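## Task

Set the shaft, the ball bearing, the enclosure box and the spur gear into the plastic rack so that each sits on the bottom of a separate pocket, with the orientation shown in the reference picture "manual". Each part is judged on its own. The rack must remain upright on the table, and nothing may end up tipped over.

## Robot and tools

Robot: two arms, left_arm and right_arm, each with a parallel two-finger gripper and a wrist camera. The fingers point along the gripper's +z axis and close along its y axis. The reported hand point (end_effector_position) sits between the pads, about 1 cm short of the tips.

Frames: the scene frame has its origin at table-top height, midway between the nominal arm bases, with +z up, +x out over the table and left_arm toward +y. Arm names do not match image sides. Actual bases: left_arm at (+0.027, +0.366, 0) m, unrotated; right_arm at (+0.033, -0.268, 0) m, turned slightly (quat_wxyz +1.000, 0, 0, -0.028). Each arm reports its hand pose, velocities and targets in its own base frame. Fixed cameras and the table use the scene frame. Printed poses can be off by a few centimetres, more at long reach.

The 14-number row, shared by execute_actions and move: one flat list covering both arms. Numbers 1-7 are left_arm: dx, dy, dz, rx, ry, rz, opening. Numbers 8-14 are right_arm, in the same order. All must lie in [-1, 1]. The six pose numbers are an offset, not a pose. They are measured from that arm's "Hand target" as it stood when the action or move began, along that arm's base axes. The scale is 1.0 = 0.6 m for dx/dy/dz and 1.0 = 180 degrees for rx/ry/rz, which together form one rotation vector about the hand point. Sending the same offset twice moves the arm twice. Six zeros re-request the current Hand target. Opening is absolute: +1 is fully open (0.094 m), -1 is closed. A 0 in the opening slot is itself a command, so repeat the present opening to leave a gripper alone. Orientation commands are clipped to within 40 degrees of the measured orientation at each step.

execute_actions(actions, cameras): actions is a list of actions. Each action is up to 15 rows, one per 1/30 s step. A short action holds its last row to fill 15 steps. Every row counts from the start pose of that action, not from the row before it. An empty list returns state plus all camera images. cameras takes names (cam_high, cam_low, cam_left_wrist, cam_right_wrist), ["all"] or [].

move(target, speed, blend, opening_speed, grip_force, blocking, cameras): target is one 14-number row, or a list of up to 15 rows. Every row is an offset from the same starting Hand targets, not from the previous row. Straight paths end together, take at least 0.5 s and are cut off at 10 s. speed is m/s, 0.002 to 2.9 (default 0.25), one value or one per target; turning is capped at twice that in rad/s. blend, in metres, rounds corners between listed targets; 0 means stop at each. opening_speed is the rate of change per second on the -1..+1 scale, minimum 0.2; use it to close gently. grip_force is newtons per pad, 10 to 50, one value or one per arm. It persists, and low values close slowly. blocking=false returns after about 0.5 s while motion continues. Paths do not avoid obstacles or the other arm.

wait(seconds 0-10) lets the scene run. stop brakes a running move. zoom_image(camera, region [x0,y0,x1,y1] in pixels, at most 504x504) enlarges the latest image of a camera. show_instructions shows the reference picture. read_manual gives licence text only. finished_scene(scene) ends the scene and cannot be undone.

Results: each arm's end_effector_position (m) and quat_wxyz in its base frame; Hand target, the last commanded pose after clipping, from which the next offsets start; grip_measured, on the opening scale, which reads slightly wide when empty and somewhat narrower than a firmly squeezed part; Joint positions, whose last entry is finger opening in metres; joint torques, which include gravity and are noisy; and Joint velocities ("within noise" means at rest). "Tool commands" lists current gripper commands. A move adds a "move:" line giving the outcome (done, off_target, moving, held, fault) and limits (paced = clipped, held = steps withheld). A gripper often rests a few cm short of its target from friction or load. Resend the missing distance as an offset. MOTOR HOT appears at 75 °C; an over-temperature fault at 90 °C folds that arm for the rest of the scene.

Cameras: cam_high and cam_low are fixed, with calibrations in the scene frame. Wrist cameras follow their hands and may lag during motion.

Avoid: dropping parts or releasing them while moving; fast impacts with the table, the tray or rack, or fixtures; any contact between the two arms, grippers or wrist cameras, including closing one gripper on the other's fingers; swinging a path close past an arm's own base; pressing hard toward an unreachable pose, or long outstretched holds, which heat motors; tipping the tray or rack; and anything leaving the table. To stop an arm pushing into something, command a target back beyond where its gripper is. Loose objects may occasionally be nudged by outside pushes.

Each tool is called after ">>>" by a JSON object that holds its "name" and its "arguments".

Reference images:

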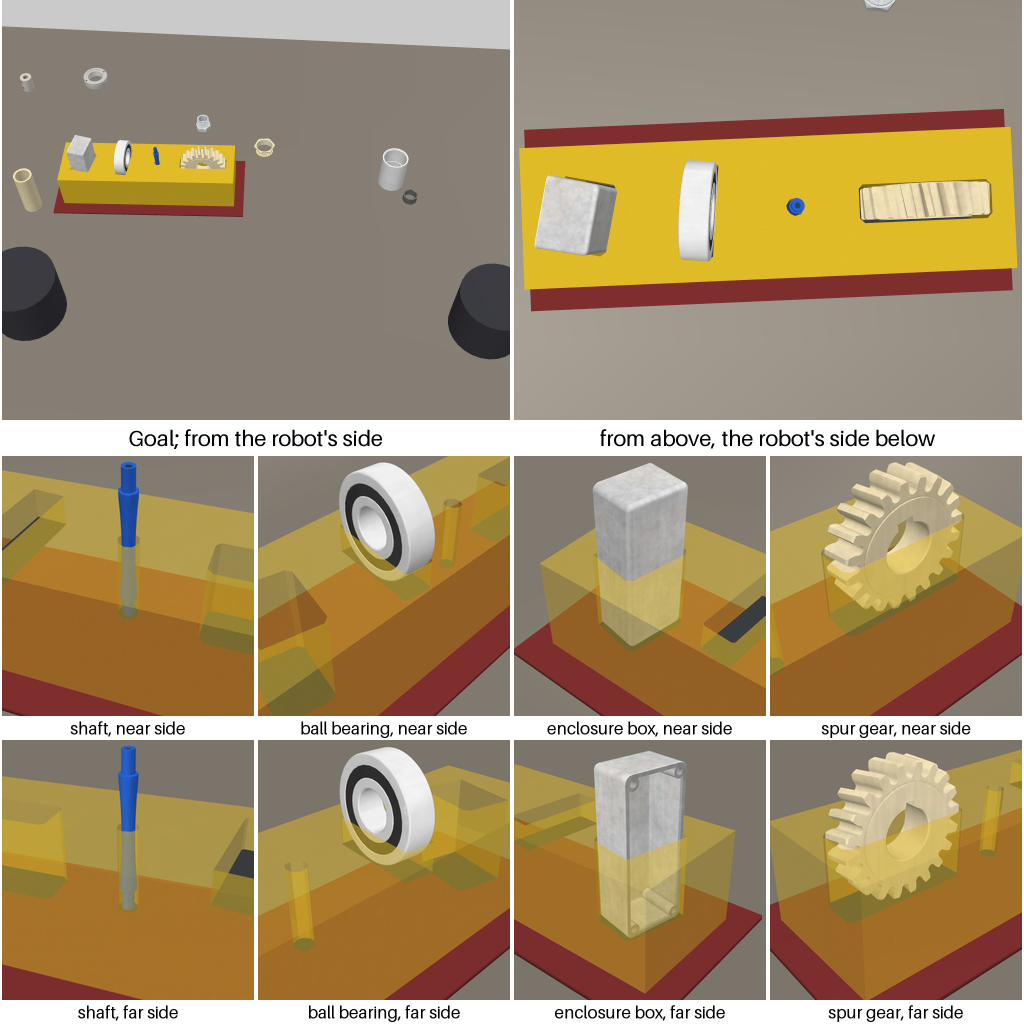

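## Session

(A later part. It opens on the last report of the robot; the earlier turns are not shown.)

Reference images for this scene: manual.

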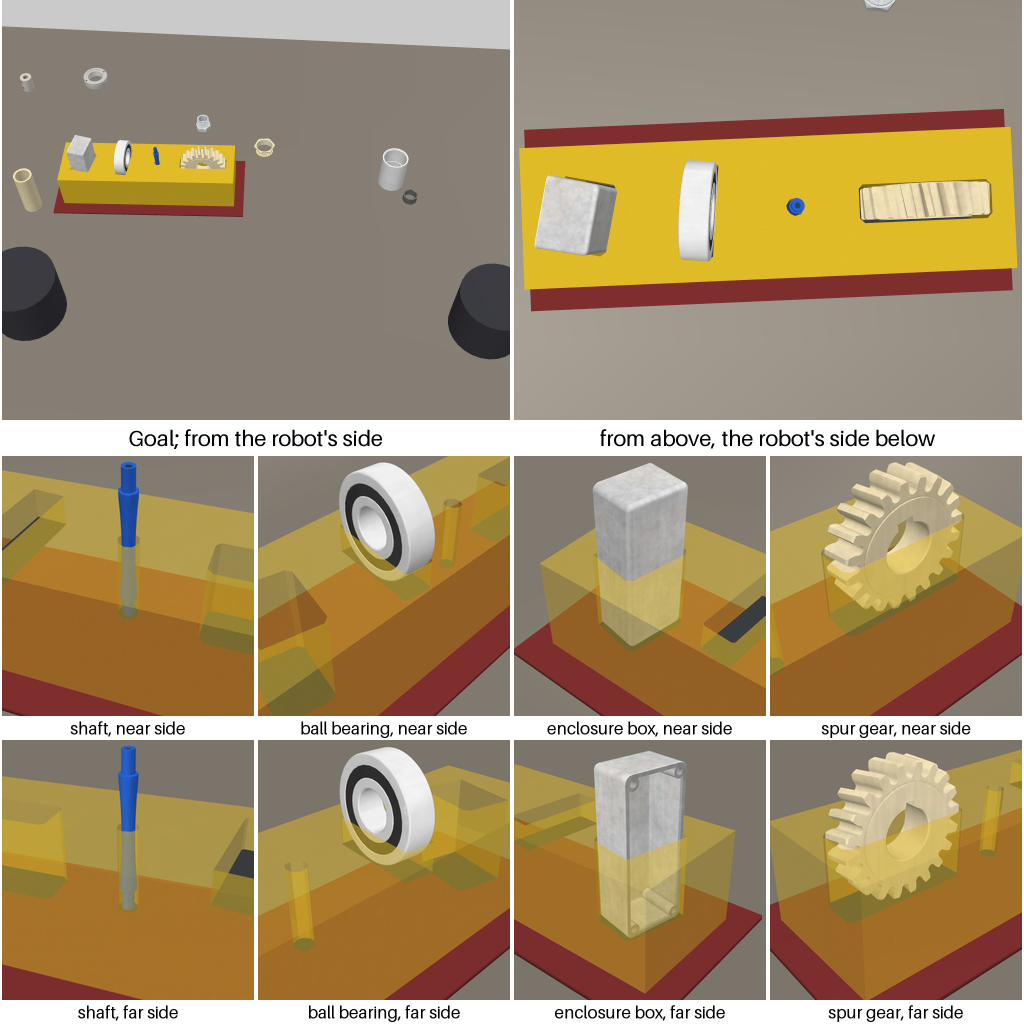

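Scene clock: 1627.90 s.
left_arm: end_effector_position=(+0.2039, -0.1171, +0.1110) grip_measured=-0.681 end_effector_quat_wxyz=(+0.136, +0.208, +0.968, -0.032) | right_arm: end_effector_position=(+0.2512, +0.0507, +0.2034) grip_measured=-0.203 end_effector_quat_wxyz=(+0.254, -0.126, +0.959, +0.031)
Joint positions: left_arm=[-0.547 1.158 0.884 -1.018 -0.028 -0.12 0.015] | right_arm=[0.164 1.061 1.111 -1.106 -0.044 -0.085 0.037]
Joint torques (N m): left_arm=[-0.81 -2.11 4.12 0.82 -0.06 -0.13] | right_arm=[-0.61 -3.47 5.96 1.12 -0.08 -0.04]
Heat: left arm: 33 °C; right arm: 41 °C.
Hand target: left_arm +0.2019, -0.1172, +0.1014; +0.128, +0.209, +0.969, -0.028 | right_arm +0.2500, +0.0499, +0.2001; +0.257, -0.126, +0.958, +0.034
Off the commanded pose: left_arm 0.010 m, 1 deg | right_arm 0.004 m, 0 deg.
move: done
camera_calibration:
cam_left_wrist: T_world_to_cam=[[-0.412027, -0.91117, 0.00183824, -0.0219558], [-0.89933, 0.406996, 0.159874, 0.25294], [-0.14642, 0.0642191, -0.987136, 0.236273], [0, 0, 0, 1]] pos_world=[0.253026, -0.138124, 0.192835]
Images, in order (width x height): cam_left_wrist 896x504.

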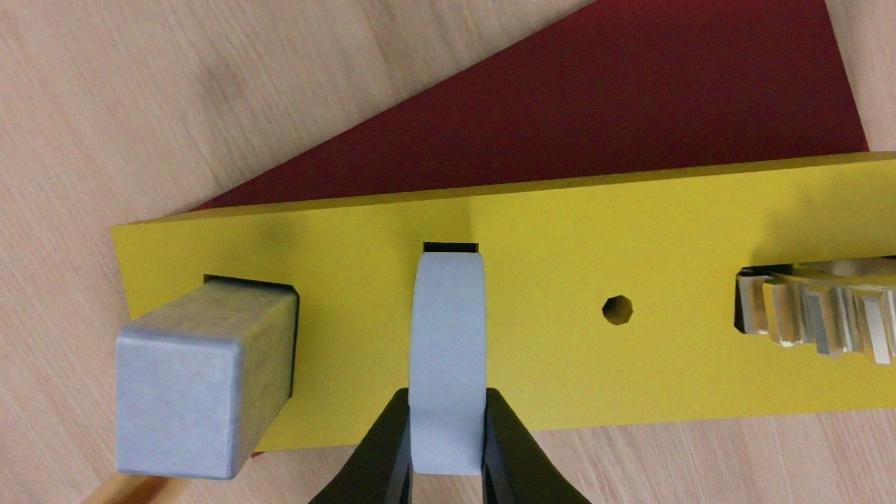

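>>> {"name": "move", "arguments": {"target": [[-0.0003,-0.0007,0.03,0,0,0,-0.76,0,0,0,0,0,0,-0.2]], "speed": 0.05, "cameras": ["cam_left_wrist"]}}

>>> {"name": "zoom_image", "arguments": {"camera": "cam_left_wrist", "region": [370, 180, 530, 270]}}

Scene clock: 1636.87 s.
left_arm: end_effector_position=(+0.2000, -0.1156, +0.1137) grip_measured=-0.681 end_effector_quat_wxyz=(+0.125, +0.209, +0.969, -0.029) | right_arm: end_effector_position=(+0.2512, +0.0507, +0.2034) grip_measured=-0.203 end_effector_quat_wxyz=(+0.254, -0.126, +0.959, +0.031)
Joint positions: left_arm=[-0.551 1.163 0.904 -1.055 -0.029 -0.123 0.015] | right_arm=[0.164 1.061 1.111 -1.106 -0.044 -0.085 0.037]
Joint torques (N m): left_arm=[-0.76 -2.7 7.83 0.4 -0.06 -0.1] | right_arm=[-0.64 -3.4 5.97 1.12 -0.1 -0.04]
Heat: left arm: 33 °C; right arm: 41 °C.
Hand target: left_arm +0.2017, -0.1177, +0.1195; +0.128, +0.209, +0.969, -0.028 | right_arm +0.2500, +0.0499, +0.2001; +0.257, -0.126, +0.958, +0.034
Off the commanded pose: left_arm 0.006 m, 0 deg | right_arm 0.004 m, 0 deg.
move: done
camera_calibration:
cam_left_wrist: T_world_to_cam=[[-0.412403, -0.911002, -0.000452878, -0.0217939], [-0.895839, 0.405448, 0.18189, 0.244991], [-0.165519, 0.0754178, -0.983319, 0.242923], [0, 0, 0, 1]] pos_world=[0.250693, -0.137506, 0.1943]
Images, in order (width x height): cam_left_wrist 896x504.

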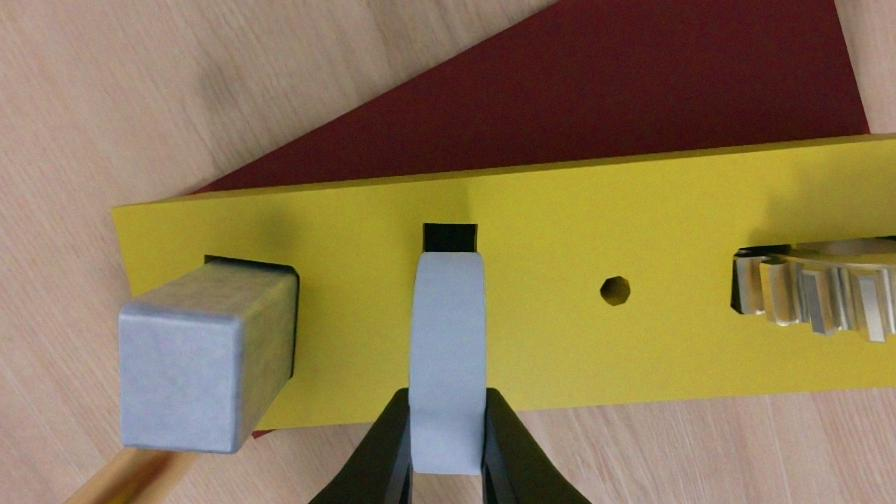

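Scaled by 3.150 from the camera's 896x504 image, which has a finer 1280x720 frame.

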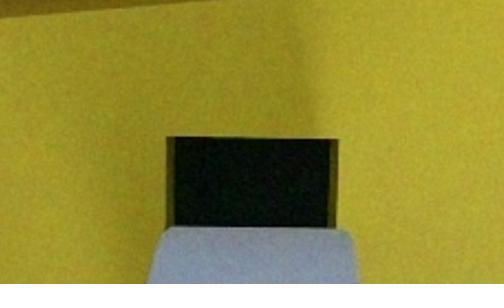

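>>> {"name": "move", "arguments": {"target": [[-0.001,-0.0005,0,0,0,0,-0.76,0,0,0,0,0,0,-0.2],[-0.001,-0.0005,-0.028,0,0,0,-0.76,0,0,0,0,0,0,-0.2]], "speed": 0.05, "cameras": ["cam_left_wrist"]}}

>>> {"name": "zoom_image", "arguments": {"camera": "cam_left_wrist", "region": [370, 180, 530, 270]}}

Scene clock: 1647.97 s.
left_arm: end_effector_position=(+0.2040, -0.1175, +0.1111) grip_measured=-0.681 end_effector_quat_wxyz=(+0.135, +0.207, +0.969, -0.030) | right_arm: end_effector_position=(+0.2512, +0.0507, +0.2034) grip_measured=-0.203 end_effector_quat_wxyz=(+0.254, -0.126, +0.959, +0.031)
Joint positions: left_arm=[-0.552 1.163 0.888 -1.021 -0.033 -0.127 0.015] | right_arm=[0.164 1.061 1.111 -1.106 -0.044 -0.085 0.037]
Joint torques (N m): left_arm=[-0.87 -2.69 4.14 0.78 -0.03 -0.09] | right_arm=[-0.75 -3.44 6 1.12 -0.07 -0.04]
Heat: left arm: 36 °C; right arm: 41 °C.
Hand target: left_arm +0.2011, -0.1180, +0.1027; +0.128, +0.209, +0.969, -0.028 | right_arm +0.2500, +0.0499, +0.2001; +0.257, -0.126, +0.958, +0.034
Off the commanded pose: left_arm 0.009 m, 1 deg | right_arm 0.004 m, 0 deg.
move: done
camera_calibration:
cam_left_wrist: T_world_to_cam=[[-0.408964, -0.91255, -0.0013688, -0.0226262], [-0.900426, 0.403286, 0.163073, 0.252572], [-0.148261, 0.0679236, -0.986613, 0.237123], [0, 0, 0, 1]] pos_world=[0.253325, -0.138613, 0.19273]
Images, in order (width x height): cam_left_wrist 896x504.

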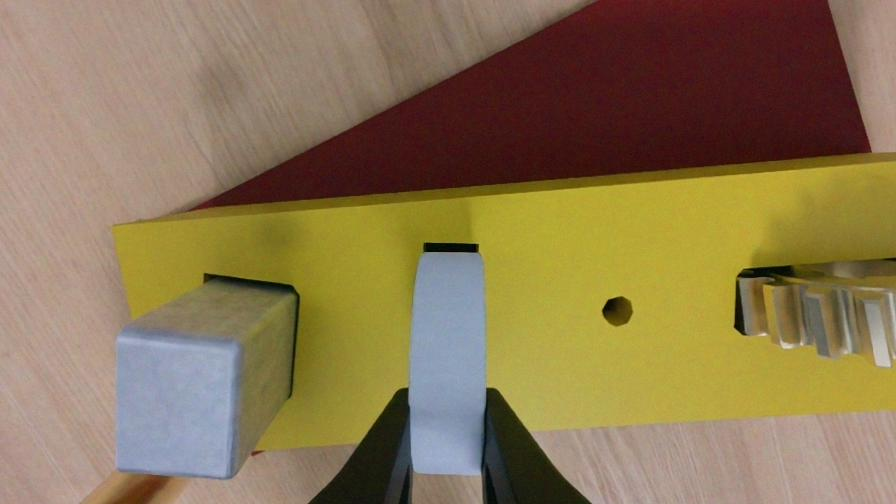

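Scaled by 3.150 from the camera's 896x504 image, which has a finer 1280x720 frame.

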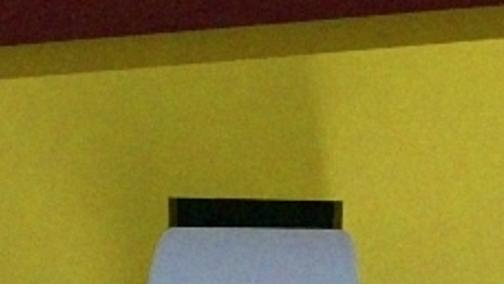

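>>> {"name": "move", "arguments": {"target": [[0.0005,0,0.045,0,0,0,-0.76,0,0,0,0,0,0,-0.2],[0.0005,0,0.0125,0,0,0,-0.76,0,0,0,0,0,0,-0.2]], "speed": 0.08, "cameras": ["cam_left_wrist"]}}

>>> {"name": "zoom_image", "arguments": {"camera": "cam_left_wrist", "region": [370, 180, 530, 270]}}

Scene clock: 1670.40 s.
left_arm: end_effector_position=(+0.2013, -0.1158, +0.1139) grip_measured=-0.681 end_effector_quat_wxyz=(+0.128, +0.207, +0.969, -0.028) | right_arm: end_effector_position=(+0.2512, +0.0507, +0.2034) grip_measured=-0.203 end_effector_quat_wxyz=(+0.254, -0.126, +0.959, +0.031)
Joint positions: left_arm=[-0.552 1.163 0.903 -1.049 -0.033 -0.127 0.015] | right_arm=[0.164 1.061 1.111 -1.106 -0.044 -0.085 0.037]
Joint torques (N m): left_arm=[-0.81 -2.66 5.16 0.74 -0.03 -0.09] | right_arm=[-0.65 -3.36 6 1.11 -0.08 -0.03]
Heat: left arm: 34 °C; right arm: 41 °C.
Hand target: left_arm +0.2014, -0.1179, +0.1102; +0.128, +0.209, +0.969, -0.028 | right_arm +0.2500, +0.0499, +0.2001; +0.257, -0.126, +0.958, +0.034
Off the commanded pose: left_arm 0.004 m, 0 deg | right_arm 0.004 m, 0 deg.
move: done
camera_calibration:
cam_left_wrist: T_world_to_cam=[[-0.408927, -0.912562, -0.00312103, -0.0220726], [-0.898528, 0.402036, 0.176111, 0.247088], [-0.159458, 0.0748209, -0.984365, 0.242179], [0, 0, 0, 1]] pos_world=[0.251606, -0.137601, 0.194809]
Images, in order (width x height): cam_left_wrist 896x504.

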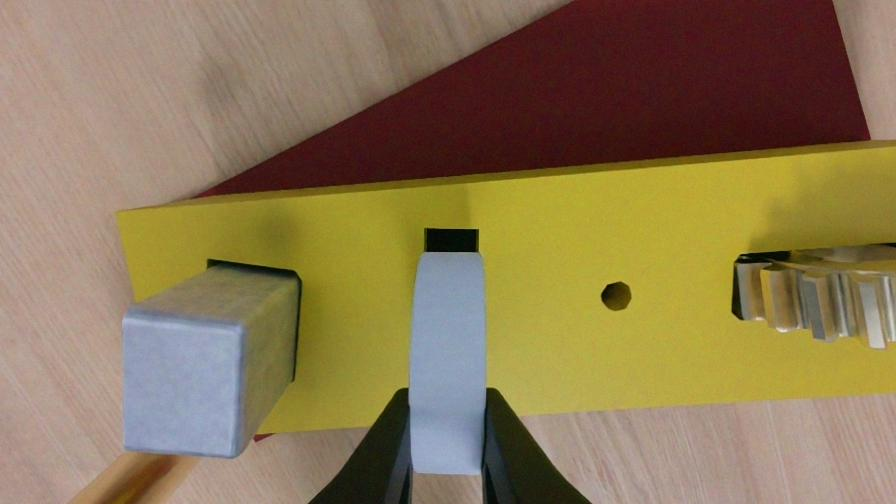

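Scaled by 3.150 from the camera's 896x504 image, which has a finer 1280x720 frame.

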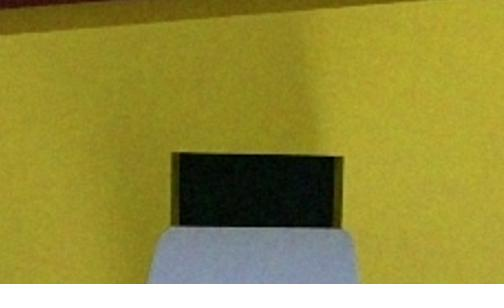

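>>> {"name": "move", "arguments": {"target": [0.0005,-0.002,0,0,0,0,-0.76,0,0,0,0,0,0,-0.2], "speed": 0.05, "cameras": ["cam_left_wrist"]}}

>>> {"name": "zoom_image", "arguments": {"camera": "cam_left_wrist", "region": [370, 180, 530, 270]}}

Scene clock: 1681.57 s.
left_arm: end_effector_position=(+0.2011, -0.1171, +0.1131) grip_measured=-0.681 end_effector_quat_wxyz=(+0.127, +0.209, +0.969, -0.028) | right_arm: end_effector_position=(+0.2512, +0.0507, +0.2034) grip_measured=-0.203 end_effector_quat_wxyz=(+0.254, -0.126, +0.959, +0.031)
Joint positions: left_arm=[-0.558 1.167 0.903 -1.047 -0.033 -0.129 0.015] | right_arm=[0.164 1.061 1.111 -1.106 -0.044 -0.085 0.037]
Joint torques (N m): left_arm=[-0.76 -2.76 5.33 0.73 -0.03 -0.1] | right_arm=[-0.65 -3.4 5.91 1.14 -0.07 -0.04]
Heat: left arm: 34 °C; right arm: 41 °C.
Hand target: left_arm +0.2017, -0.1192, +0.1102; +0.128, +0.209, +0.969, -0.028 | right_arm +0.2500, +0.0499, +0.2001; +0.257, -0.126, +0.958, +0.034
Off the commanded pose: left_arm 0.004 m, 0 deg | right_arm 0.004 m, 0 deg.
move: done
camera_calibration:
cam_left_wrist: T_world_to_cam=[[-0.411815, -0.911263, -0.00284034, -0.0226792], [-0.896857, 0.404748, 0.1784, 0.247179], [-0.16142, 0.0760152, -0.983954, 0.241949], [0, 0, 0, 1]] pos_world=[0.2514, -0.139104, 0.193905]
Images, in order (width x height): cam_left_wrist 896x504.

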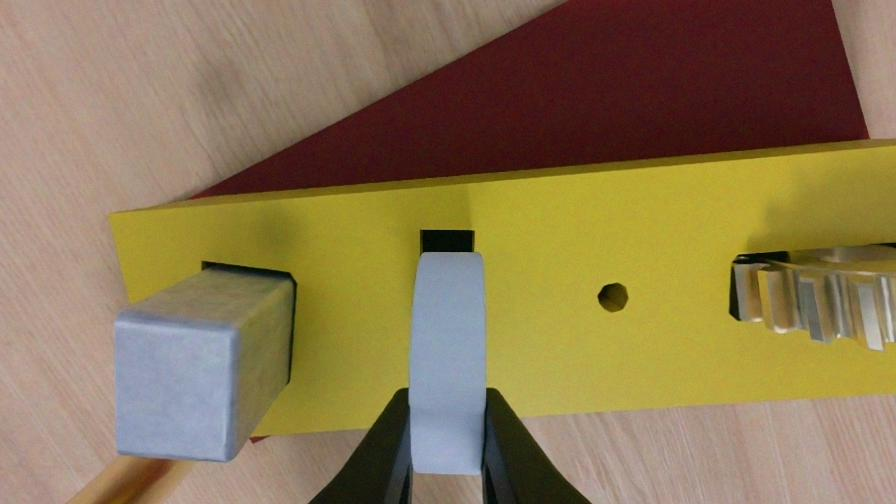

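Scaled by 3.150 from the camera's 896x504 image, which has a finer 1280x720 frame.

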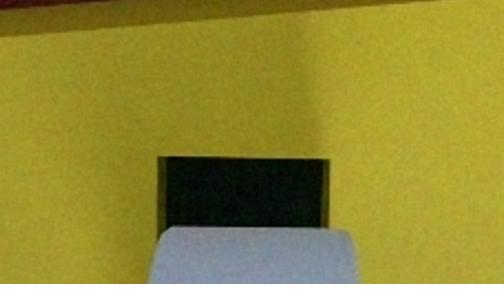

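>>> {"name": "move", "arguments": {"target": [0.0038,0.0072,0,0,0,0,-0.76,0,0,0,0,0,0,-0.2], "speed": 0.03, "cameras": ["cam_left_wrist"]}}

>>> {"name": "zoom_image", "arguments": {"camera": "cam_left_wrist", "region": [370, 180, 530, 270]}}

Scene clock: 1694.50 s.
left_arm: end_effector_position=(+0.2022, -0.1154, +0.1131) grip_measured=-0.681 end_effector_quat_wxyz=(+0.128, +0.210, +0.969, -0.027) | right_arm: end_effector_position=(+0.2512, +0.0507, +0.2034) grip_measured=-0.203 end_effector_quat_wxyz=(+0.254, -0.126, +0.959, +0.031)
Joint positions: left_arm=[-0.549 1.167 0.903 -1.046 -0.033 -0.118 0.015] | right_arm=[0.164 1.061 1.111 -1.106 -0.044 -0.085 0.037]
Joint torques (N m): left_arm=[0.72 -2.89 5.24 0.73 0.03 0.02] | right_arm=[-0.76 -3.37 5.91 1.1 -0.09 -0.06]
Heat: left arm: 35 °C; right arm: 40 °C.
Hand target: left_arm +0.2040, -0.1149, +0.1102; +0.128, +0.209, +0.969, -0.028 | right_arm +0.2500, +0.0499, +0.2001; +0.257, -0.126, +0.958, +0.034
Off the commanded pose: left_arm 0.003 m, 0 deg | right_arm 0.004 m, 0 deg.
move: done
camera_calibration:
cam_left_wrist: T_world_to_cam=[[-0.414291, -0.910125, -0.00588578, -0.01966], [-0.896044, 0.40673, 0.177979, 0.24757], [-0.159589, 0.079009, -0.984017, 0.241951], [0, 0, 0, 1]] pos_world=[0.252301, -0.137703, 0.193906]
Images, in order (width x height): cam_left_wrist 896x504.

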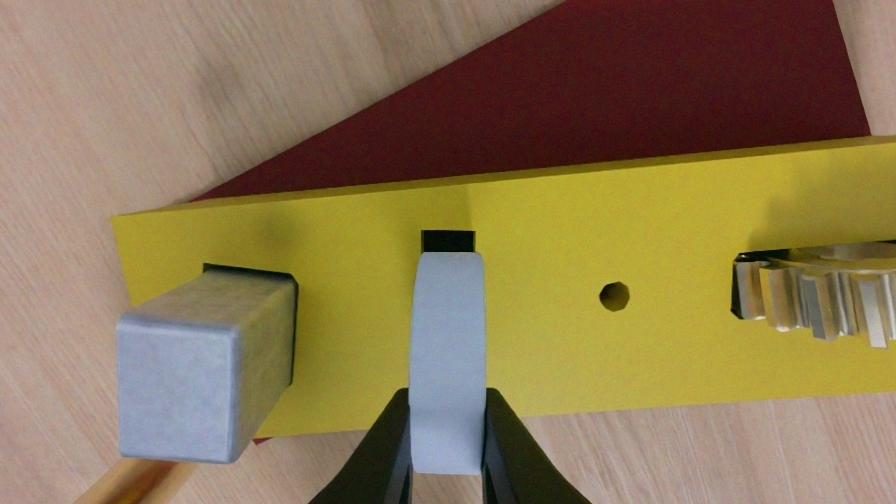

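Scaled by 3.150 from the camera's 896x504 image, which has a finer 1280x720 frame.

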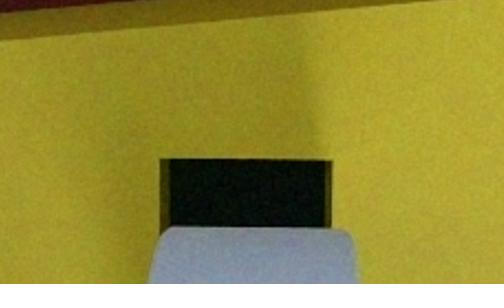

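>>> {"name": "wait", "arguments": {"seconds": 0, "cameras": ["cam_high","cam_left_wrist"]}}

>>> {"name": "zoom_image", "arguments": {"camera": "cam_high", "region": [390, 215, 480, 275]}}

Scene clock: 1710.63 s.
left_arm: end_effector_position=(+0.2022, -0.1154, +0.1131) grip_measured=-0.681 end_effector_quat_wxyz=(+0.128, +0.210, +0.969, -0.027) | right_arm: end_effector_position=(+0.2512, +0.0507, +0.2034) grip_measured=-0.203 end_effector_quat_wxyz=(+0.254, -0.126, +0.959, +0.031)
Joint positions: left_arm=[-0.549 1.167 0.903 -1.046 -0.033 -0.117 0.015] | right_arm=[0.164 1.061 1.111 -1.106 -0.044 -0.085 0.037]
Joint torques (N m): left_arm=[0.73 -2.88 5.24 0.73 0.03 0.02] | right_arm=[-0.81 -3.41 5.89 1.11 -0.09 -0.05]
Heat: left arm: 35 °C; right arm: 40 °C.
Hand target: left_arm +0.2040, -0.1149, +0.1102; +0.128, +0.209, +0.969, -0.028 | right_arm +0.2500, +0.0499, +0.2001; +0.257, -0.126, +0.958, +0.034
Tool commands: left_gripper/opening=-0.76 right_gripper/opening=-0.2
Off the commanded pose: left_arm 0.003 m, 0 deg | right_arm 0.004 m, 0 deg.
camera_calibration:
cam_left_wrist: T_world_to_cam=[[-0.414941, -0.909828, -0.00607822, -0.0195094], [-0.895762, 0.407337, 0.178008, 0.247617], [-0.159481, 0.0793074, -0.98401, 0.241971], [0, 0, 0, 1]] pos_world=[0.252301, -0.137804, 0.193906]
Images, in order (width x height): cam_high 896x504, cam_left_wrist 896x504.

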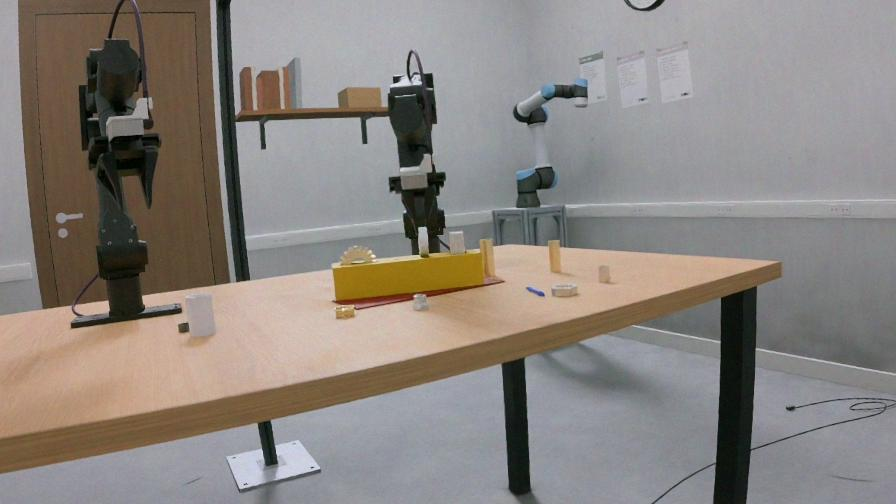

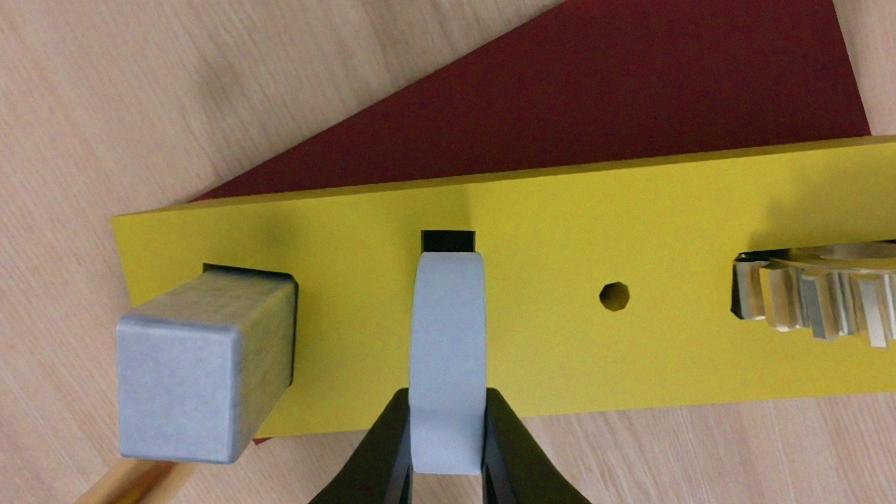

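Scaled by 5.600 from the camera's 896x504 image, which has a finer 1280x720 frame.

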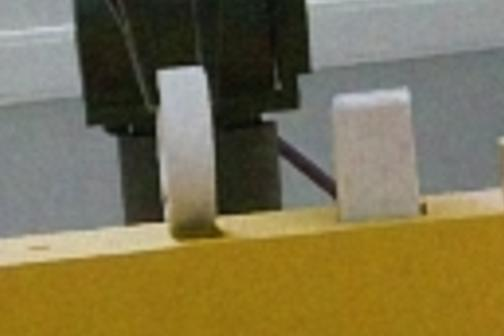

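>>> {"name": "zoom_image", "arguments": {"camera": "cam_left_wrist", "region": [390, 215, 510, 395]}}

Scaled by 2.800 from the camera's 896x504 image, which has a finer 1280x720 frame.

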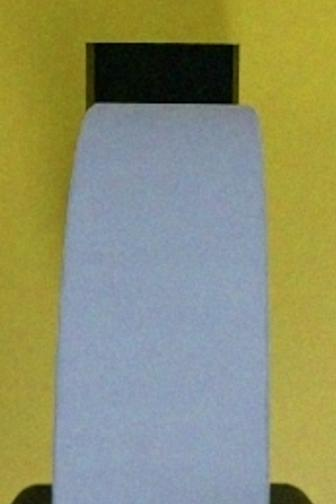

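>>> {"name": "move", "arguments": {"target": [[0.0002,0.0005,0,0,0,0,-0.76,0,0,0,0,0,0,-0.2],[0.0002,0.0005,-0.013,0,0,0,-0.76,0,0,0,0,0,0,-0.2]], "speed": 0.03, "cameras": ["cam_left_wrist","cam_high"]}}

>>> {"name": "zoom_image", "arguments": {"camera": "cam_left_wrist", "region": [370, 180, 530, 270]}}

Scene clock: 1762.27 s.
left_arm: end_effector_position=(+0.2053, -0.1173, +0.1113) grip_measured=-0.681 end_effector_quat_wxyz=(+0.135, +0.211, +0.968, -0.029) | right_arm: end_effector_position=(+0.2512, +0.0507, +0.2034) grip_measured=-0.203 end_effector_quat_wxyz=(+0.254, -0.126, +0.959, +0.031)
Joint positions: left_arm=[-0.549 1.167 0.892 -1.02 -0.033 -0.115 0.015] | right_arm=[0.164 1.061 1.111 -1.106 -0.044 -0.085 0.037]
Joint torques (N m): left_arm=[0.84 -2.82 3.9 0.81 0.03 0.02] | right_arm=[-0.57 -3.45 5.97 1.12 -0.07 -0.05]
Heat: left arm: 35 °C; right arm: 40 °C.
Hand target: left_arm +0.2040, -0.1145, +0.1023; +0.128, +0.209, +0.969, -0.028 | right_arm +0.2500, +0.0499, +0.2001; +0.257, -0.126, +0.958, +0.034
Off the commanded pose: left_arm 0.009 m, 1 deg | right_arm 0.004 m, 0 deg.
move: done
camera_calibration:
cam_left_wrist: T_world_to_cam=[[-0.416176, -0.909272, -0.00462136, -0.0197627], [-0.897425, 0.409925, 0.163065, 0.253803], [-0.146376, 0.0720112, -0.986604, 0.23759], [0, 0, 0, 1]] pos_world=[0.254322, -0.139119, 0.19293]
Images, in order (width x height): cam_high 896x504, cam_left_wrist 896x504.

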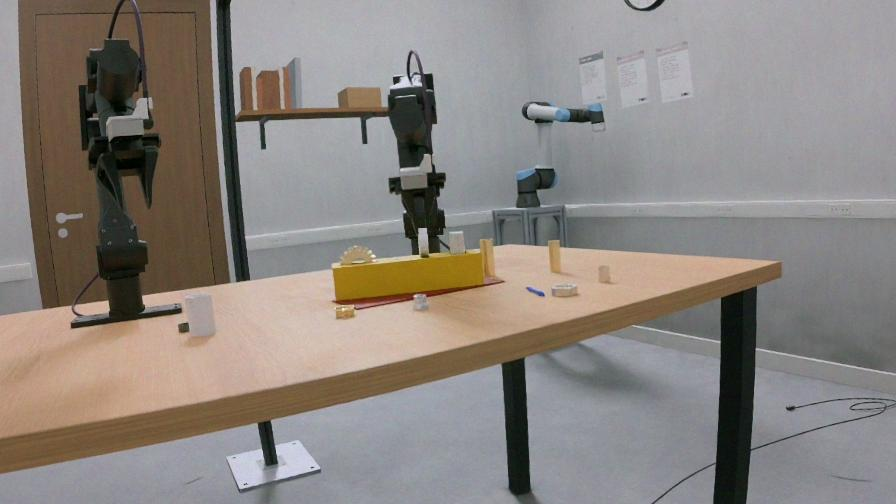

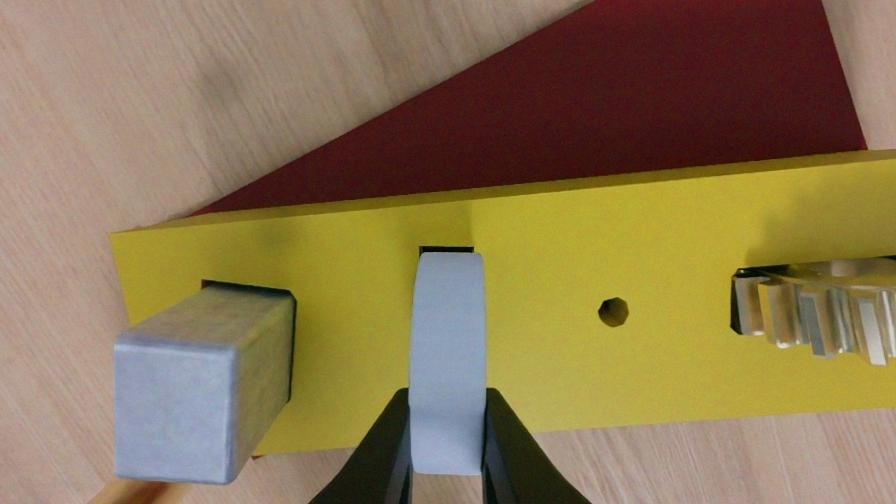

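Scaled by 3.150 from the camera's 896x504 image, which has a finer 1280x720 frame.

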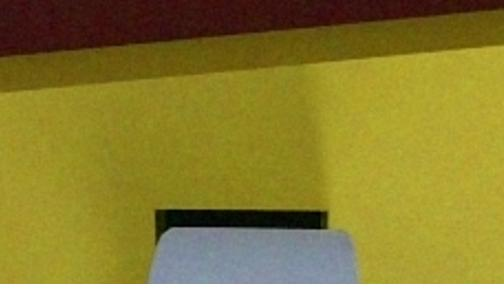

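>>> {"name": "move", "arguments": {"target": [[0,0,0.005,0,0,0,-0.76,0,0,0,0,0,0,-0.2],[0.0014,0.003,0.005,0,0,0,-0.76,0,0,0,0,0,0,-0.2]], "speed": [0.03,0.002], "cameras": ["cam_left_wrist"]}}

>>> {"name": "zoom_image", "arguments": {"camera": "cam_left_wrist", "region": [370, 180, 530, 270]}}

Scene clock: 1791.20 s.
left_arm: end_effector_position=(+0.2056, -0.1167, +0.1113) grip_measured=-0.681 end_effector_quat_wxyz=(+0.134, +0.211, +0.968, -0.032) | right_arm: end_effector_position=(+0.2512, +0.0507, +0.2034) grip_measured=-0.203 end_effector_quat_wxyz=(+0.254, -0.126, +0.959, +0.031)
Joint positions: left_arm=[-0.538 1.167 0.892 -1.02 -0.023 -0.106 0.015] | right_arm=[0.164 1.061 1.111 -1.106 -0.044 -0.085 0.037]
Joint torques (N m): left_arm=[0.84 -2.93 4.68 0.68 -0.03 0.02] | right_arm=[-0.69 -3.4 5.94 1.13 -0.09 -0.07]
Heat: left arm: 34 °C; right arm: 40 °C.
Hand target: left_arm +0.2049, -0.1127, +0.1053; +0.128, +0.209, +0.969, -0.028 | right_arm +0.2500, +0.0499, +0.2001; +0.257, -0.126, +0.958, +0.034
Off the commanded pose: left_arm 0.007 m, 1 deg | right_arm 0.004 m, 0 deg.
move: done
camera_calibration:
cam_left_wrist: T_world_to_cam=[[-0.417255, -0.908786, 0.0022902, -0.0195173], [-0.896315, 0.411943, 0.164079, 0.253705], [-0.150056, 0.0664102, -0.986444, 0.237633], [0, 0, 0, 1]] pos_world=[0.254915, -0.13803, 0.192828]
Images, in order (width x height): cam_left_wrist 896x504.

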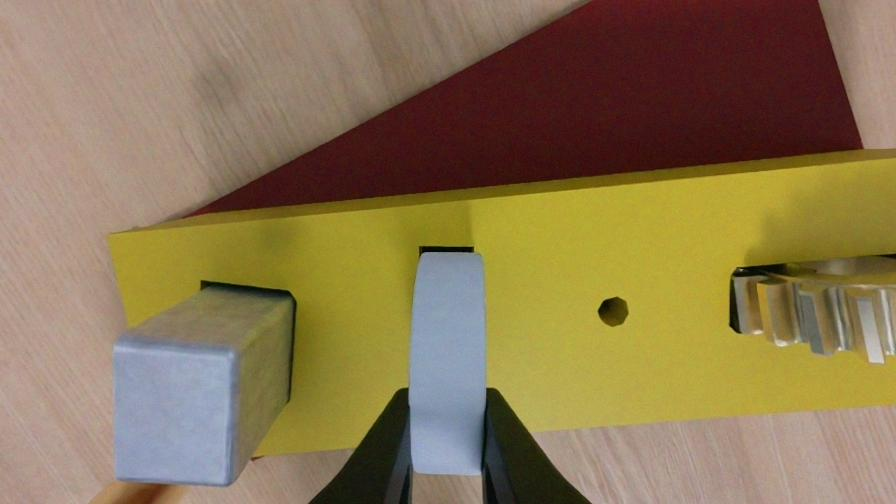

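Scaled by 3.150 from the camera's 896x504 image, which has a finer 1280x720 frame.

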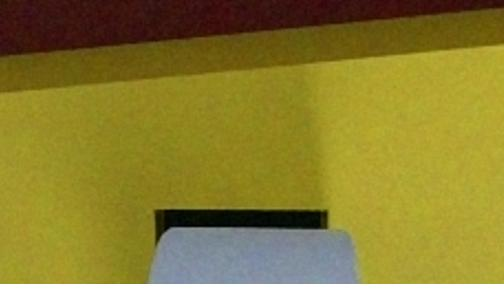

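>>> {"name": "wait", "arguments": {"seconds": 0, "cameras": ["cam_high"]}}

>>> {"name": "zoom_image", "arguments": {"camera": "cam_high", "region": [405, 222, 445, 264]}}

Scene clock: 1818.33 s.
left_arm: end_effector_position=(+0.2056, -0.1167, +0.1113) grip_measured=-0.681 end_effector_quat_wxyz=(+0.134, +0.211, +0.968, -0.032) | right_arm: end_effector_position=(+0.2512, +0.0507, +0.2034) grip_measured=-0.203 end_effector_quat_wxyz=(+0.254, -0.126, +0.959, +0.031)
Joint positions: left_arm=[-0.538 1.167 0.892 -1.02 -0.023 -0.105 0.015] | right_arm=[0.164 1.061 1.111 -1.106 -0.044 -0.085 0.037]
Joint torques (N m): left_arm=[0.84 -2.93 4.68 0.68 -0.03 0.02] | right_arm=[-0.75 -3.37 6.01 1.13 -0.07 -0.02]
Heat: left arm: 34 °C; right arm: 40 °C.
Hand target: left_arm +0.2049, -0.1127, +0.1053; +0.128, +0.209, +0.969, -0.028 | right_arm +0.2500, +0.0499, +0.2001; +0.257, -0.126, +0.958, +0.034
Tool commands: left_gripper/opening=-0.76 right_gripper/opening=-0.2
Off the commanded pose: left_arm 0.007 m, 1 deg | right_arm 0.004 m, 0 deg.
Images, in order (width x height): cam_high 896x504.

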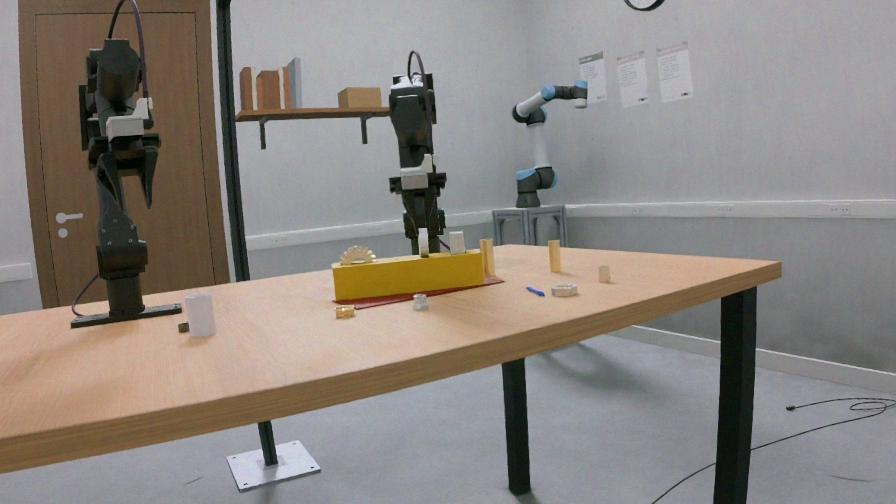

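Scaled by 12.000 from the camera's 896x504 image, which has a finer 1280x720 frame.

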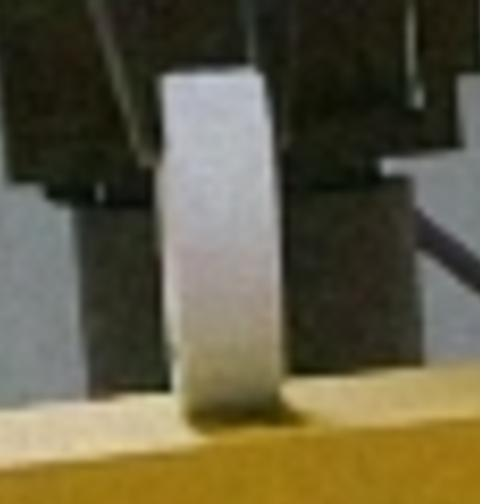

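>>> {"name": "move", "arguments": {"target": [[-0.001,0.0005,0.045,0,0,0,-0.76,0,0,0,0,0,0,-0.2],[-0.001,0.0005,0.0085,0,0,0,-0.76,0,0,0,0,0,0,-0.2]], "speed": 0.08, "cameras": ["cam_left_wrist","cam_high"]}}

>>> {"name": "zoom_image", "arguments": {"camera": "cam_left_wrist", "region": [370, 180, 530, 270]}}

>>> {"name": "zoom_image", "arguments": {"camera": "cam_high", "region": [405, 222, 445, 264]}}

Scene clock: 1834.70 s.
left_arm: end_effector_position=(+0.2019, -0.1144, +0.1129) grip_measured=-0.681 end_effector_quat_wxyz=(+0.125, +0.211, +0.969, -0.029) | right_arm: end_effector_position=(+0.2512, +0.0507, +0.2034) grip_measured=-0.203 end_effector_quat_wxyz=(+0.254, -0.126, +0.959, +0.031)
Joint positions: left_arm=[-0.538 1.167 0.903 -1.05 -0.023 -0.105 0.015] | right_arm=[0.164 1.061 1.111 -1.106 -0.044 -0.085 0.037]
Joint torques (N m): left_arm=[0.84 -3.23 5.14 0.73 -0.03 0.02] | right_arm=[-0.66 -3.43 6.04 1.12 -0.06 -0.03]
Heat: left arm: 34 °C; right arm: 40 °C.
Hand target: left_arm +0.2043, -0.1124, +0.1104; +0.128, +0.209, +0.969, -0.028 | right_arm +0.2500, +0.0499, +0.2001; +0.257, -0.126, +0.958, +0.034
Off the commanded pose: left_arm 0.004 m, 1 deg | right_arm 0.004 m, 0 deg.
move: done
camera_calibration:
cam_left_wrist: T_world_to_cam=[[-0.417588, -0.908637, 0.000212444, -0.0187385], [-0.893446, 0.410649, 0.181991, 0.24647], [-0.16545, 0.0758072, -0.9833, 0.242399], [0, 0, 0, 1]] pos_world=[0.252488, -0.136615, 0.1935]
Images, in order (width x height): cam_high 896x504, cam_left_wrist 896x504.

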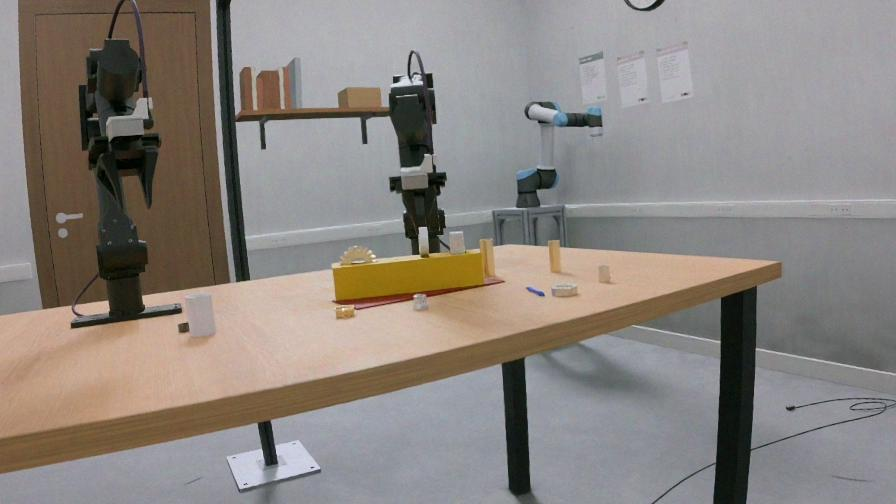

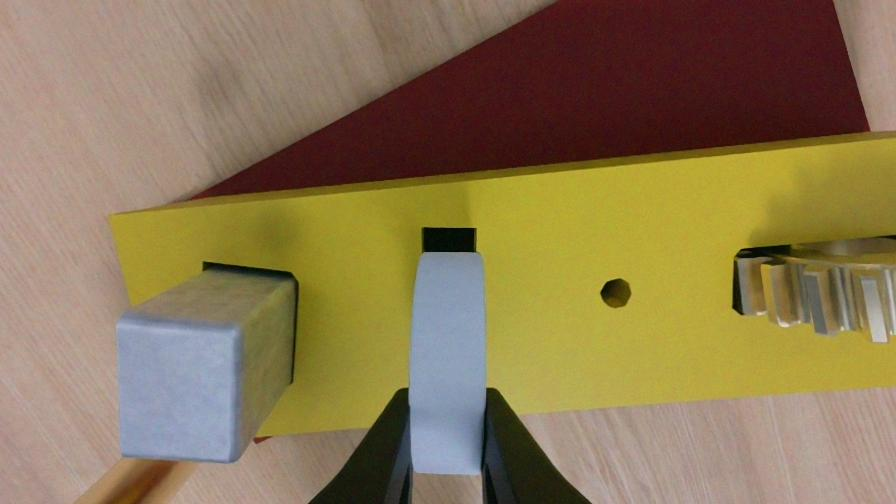

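Scaled by 3.150 from the camera's 896x504 image, which has a finer 1280x720 frame.

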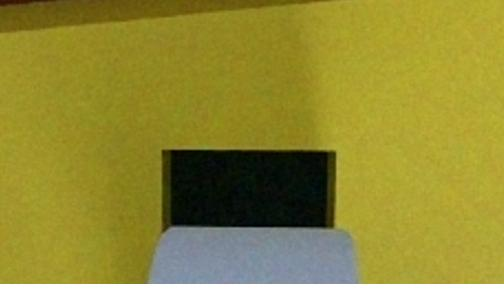

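Scaled by 12.000 from the camera's 896x504 image, which has a finer 1280x720 frame.

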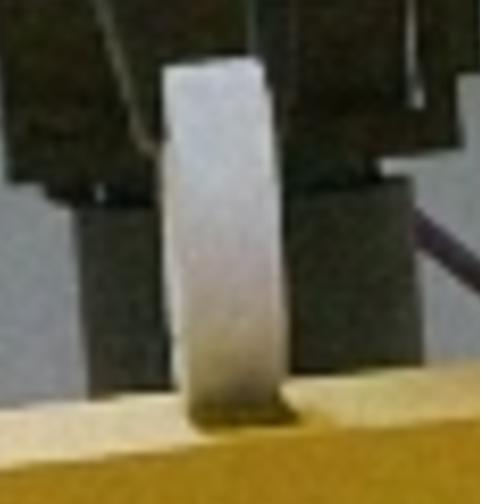

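>>> {"name": "move", "arguments": {"target": [[0.0004,0.0008,0,0,0,0,-0.76,0,0,0,0,0,0,-0.2],[0.0004,0.0008,-0.007,0,0,0,-0.76,0,0,0,0,0,0,-0.2]], "speed": 0.03, "cameras": ["cam_left_wrist"]}}

>>> {"name": "zoom_image", "arguments": {"camera": "cam_left_wrist", "region": [370, 180, 530, 270]}}

Scene clock: 1871.60 s.
left_arm: end_effector_position=(+0.2026, -0.1137, +0.1093) grip_measured=-0.681 end_effector_quat_wxyz=(+0.126, +0.211, +0.969, -0.029) | right_arm: end_effector_position=(+0.2512, +0.0507, +0.2034) grip_measured=-0.203 end_effector_quat_wxyz=(+0.254, -0.126, +0.959, +0.031)
Joint positions: left_arm=[-0.534 1.167 0.888 -1.033 -0.023 -0.103 0.015] | right_arm=[0.164 1.061 1.111 -1.106 -0.044 -0.085 0.037]
Joint torques (N m): left_arm=[0.72 -3.17 5.07 0.73 -0.03 0.02] | right_arm=[-0.65 -3.41 5.98 1.12 -0.08 -0.04]
Heat: left arm: 35 °C; right arm: 40 °C.
Hand target: left_arm +0.2045, -0.1119, +0.1063; +0.128, +0.209, +0.969, -0.028 | right_arm +0.2500, +0.0499, +0.2001; +0.257, -0.126, +0.958, +0.034
Off the commanded pose: left_arm 0.004 m, 0 deg | right_arm 0.004 m, 0 deg.
move: done
camera_calibration:
cam_left_wrist: T_world_to_cam=[[-0.41611, -0.909314, -0.000290345, -0.0181275], [-0.894465, 0.409257, 0.180113, 0.247761], [-0.16366, 0.0752065, -0.983646, 0.238432], [0, 0, 0, 1]] pos_world=[0.253092, -0.135813, 0.189903]
Images, in order (width x height): cam_left_wrist 896x504.

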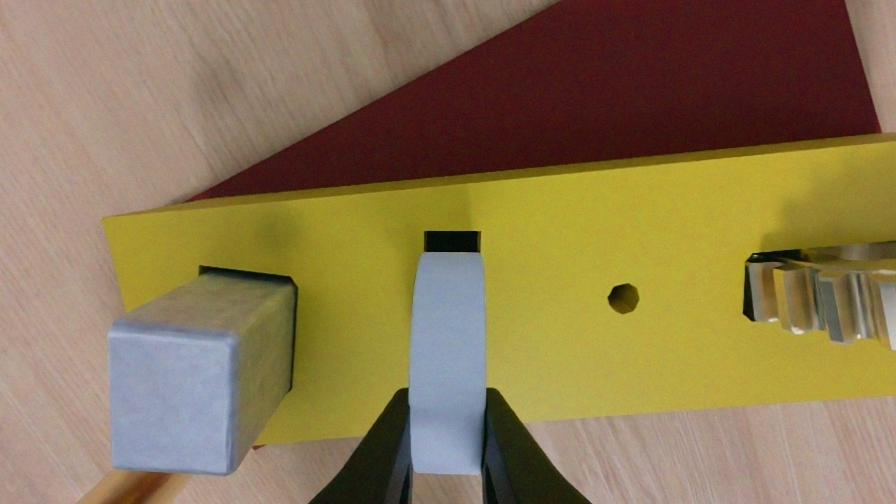

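Scaled by 3.150 from the camera's 896x504 image, which has a finer 1280x720 frame.

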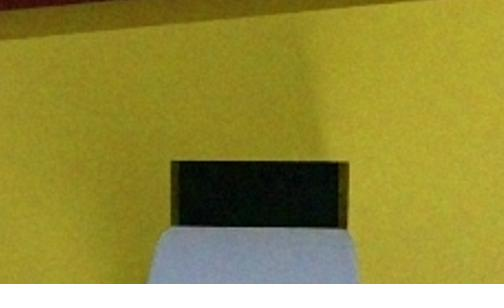

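>>> {"name": "move", "arguments": {"target": [0,0,-0.012,0,0,0,-0.76,0,0,0,0,0,0,-0.2], "speed": 0.03, "cameras": ["cam_left_wrist"]}}

>>> {"name": "zoom_image", "arguments": {"camera": "cam_left_wrist", "region": [370, 180, 530, 270]}}

Scene clock: 1877.43 s.
left_arm: end_effector_position=(+0.2029, -0.1139, +0.1027) grip_measured=-0.681 end_effector_quat_wxyz=(+0.127, +0.211, +0.969, -0.030) | right_arm: end_effector_position=(+0.2512, +0.0507, +0.2034) grip_measured=-0.203 end_effector_quat_wxyz=(+0.254, -0.126, +0.959, +0.031)
Joint positions: left_arm=[-0.534 1.167 0.861 -1.003 -0.023 -0.103 0.015] | right_arm=[0.164 1.061 1.111 -1.106 -0.044 -0.085 0.037]
Joint torques (N m): left_arm=[0.72 -3 5.01 0.75 -0.03 0.02] | right_arm=[-0.62 -3.34 5.96 1.09 -0.09 -0.04]
Heat: left arm: 34 °C; right arm: 40 °C.
Hand target: left_arm +0.2046, -0.1120, +0.0991; +0.128, +0.209, +0.969, -0.028 | right_arm +0.2500, +0.0499, +0.2001; +0.257, -0.126, +0.958, +0.034
Off the commanded pose: left_arm 0.004 m, 0 deg | right_arm 0.004 m, 0 deg.
move: done
camera_calibration:
cam_left_wrist: T_world_to_cam=[[-0.416163, -0.90929, -0.0000085242, -0.0181233], [-0.894839, 0.409547, 0.177581, 0.249605], [-0.161469, 0.0739102, -0.984106, 0.231512], [0, 0, 0, 1]] pos_world=[0.253196, -0.135816, 0.183507]
Images, in order (width x height): cam_left_wrist 896x504.

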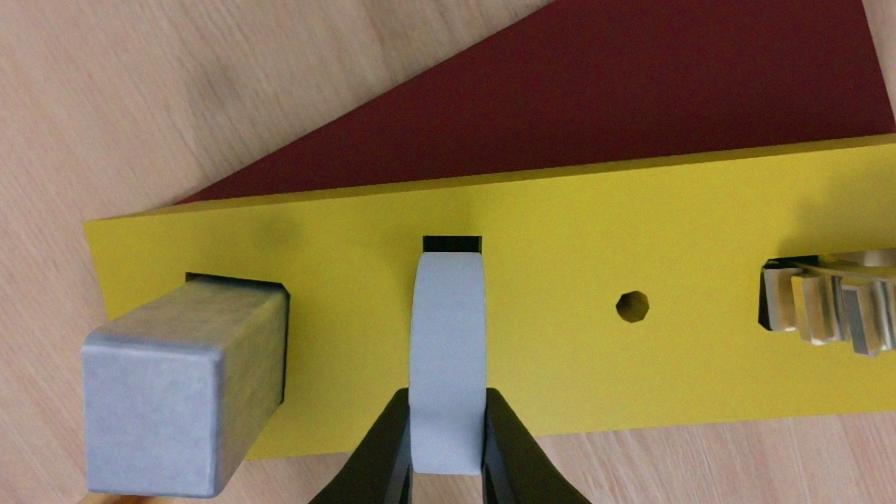

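Scaled by 3.150 from the camera's 896x504 image, which has a finer 1280x720 frame.

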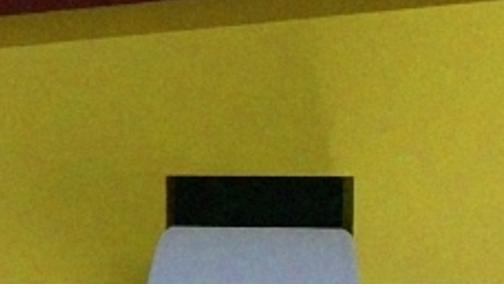

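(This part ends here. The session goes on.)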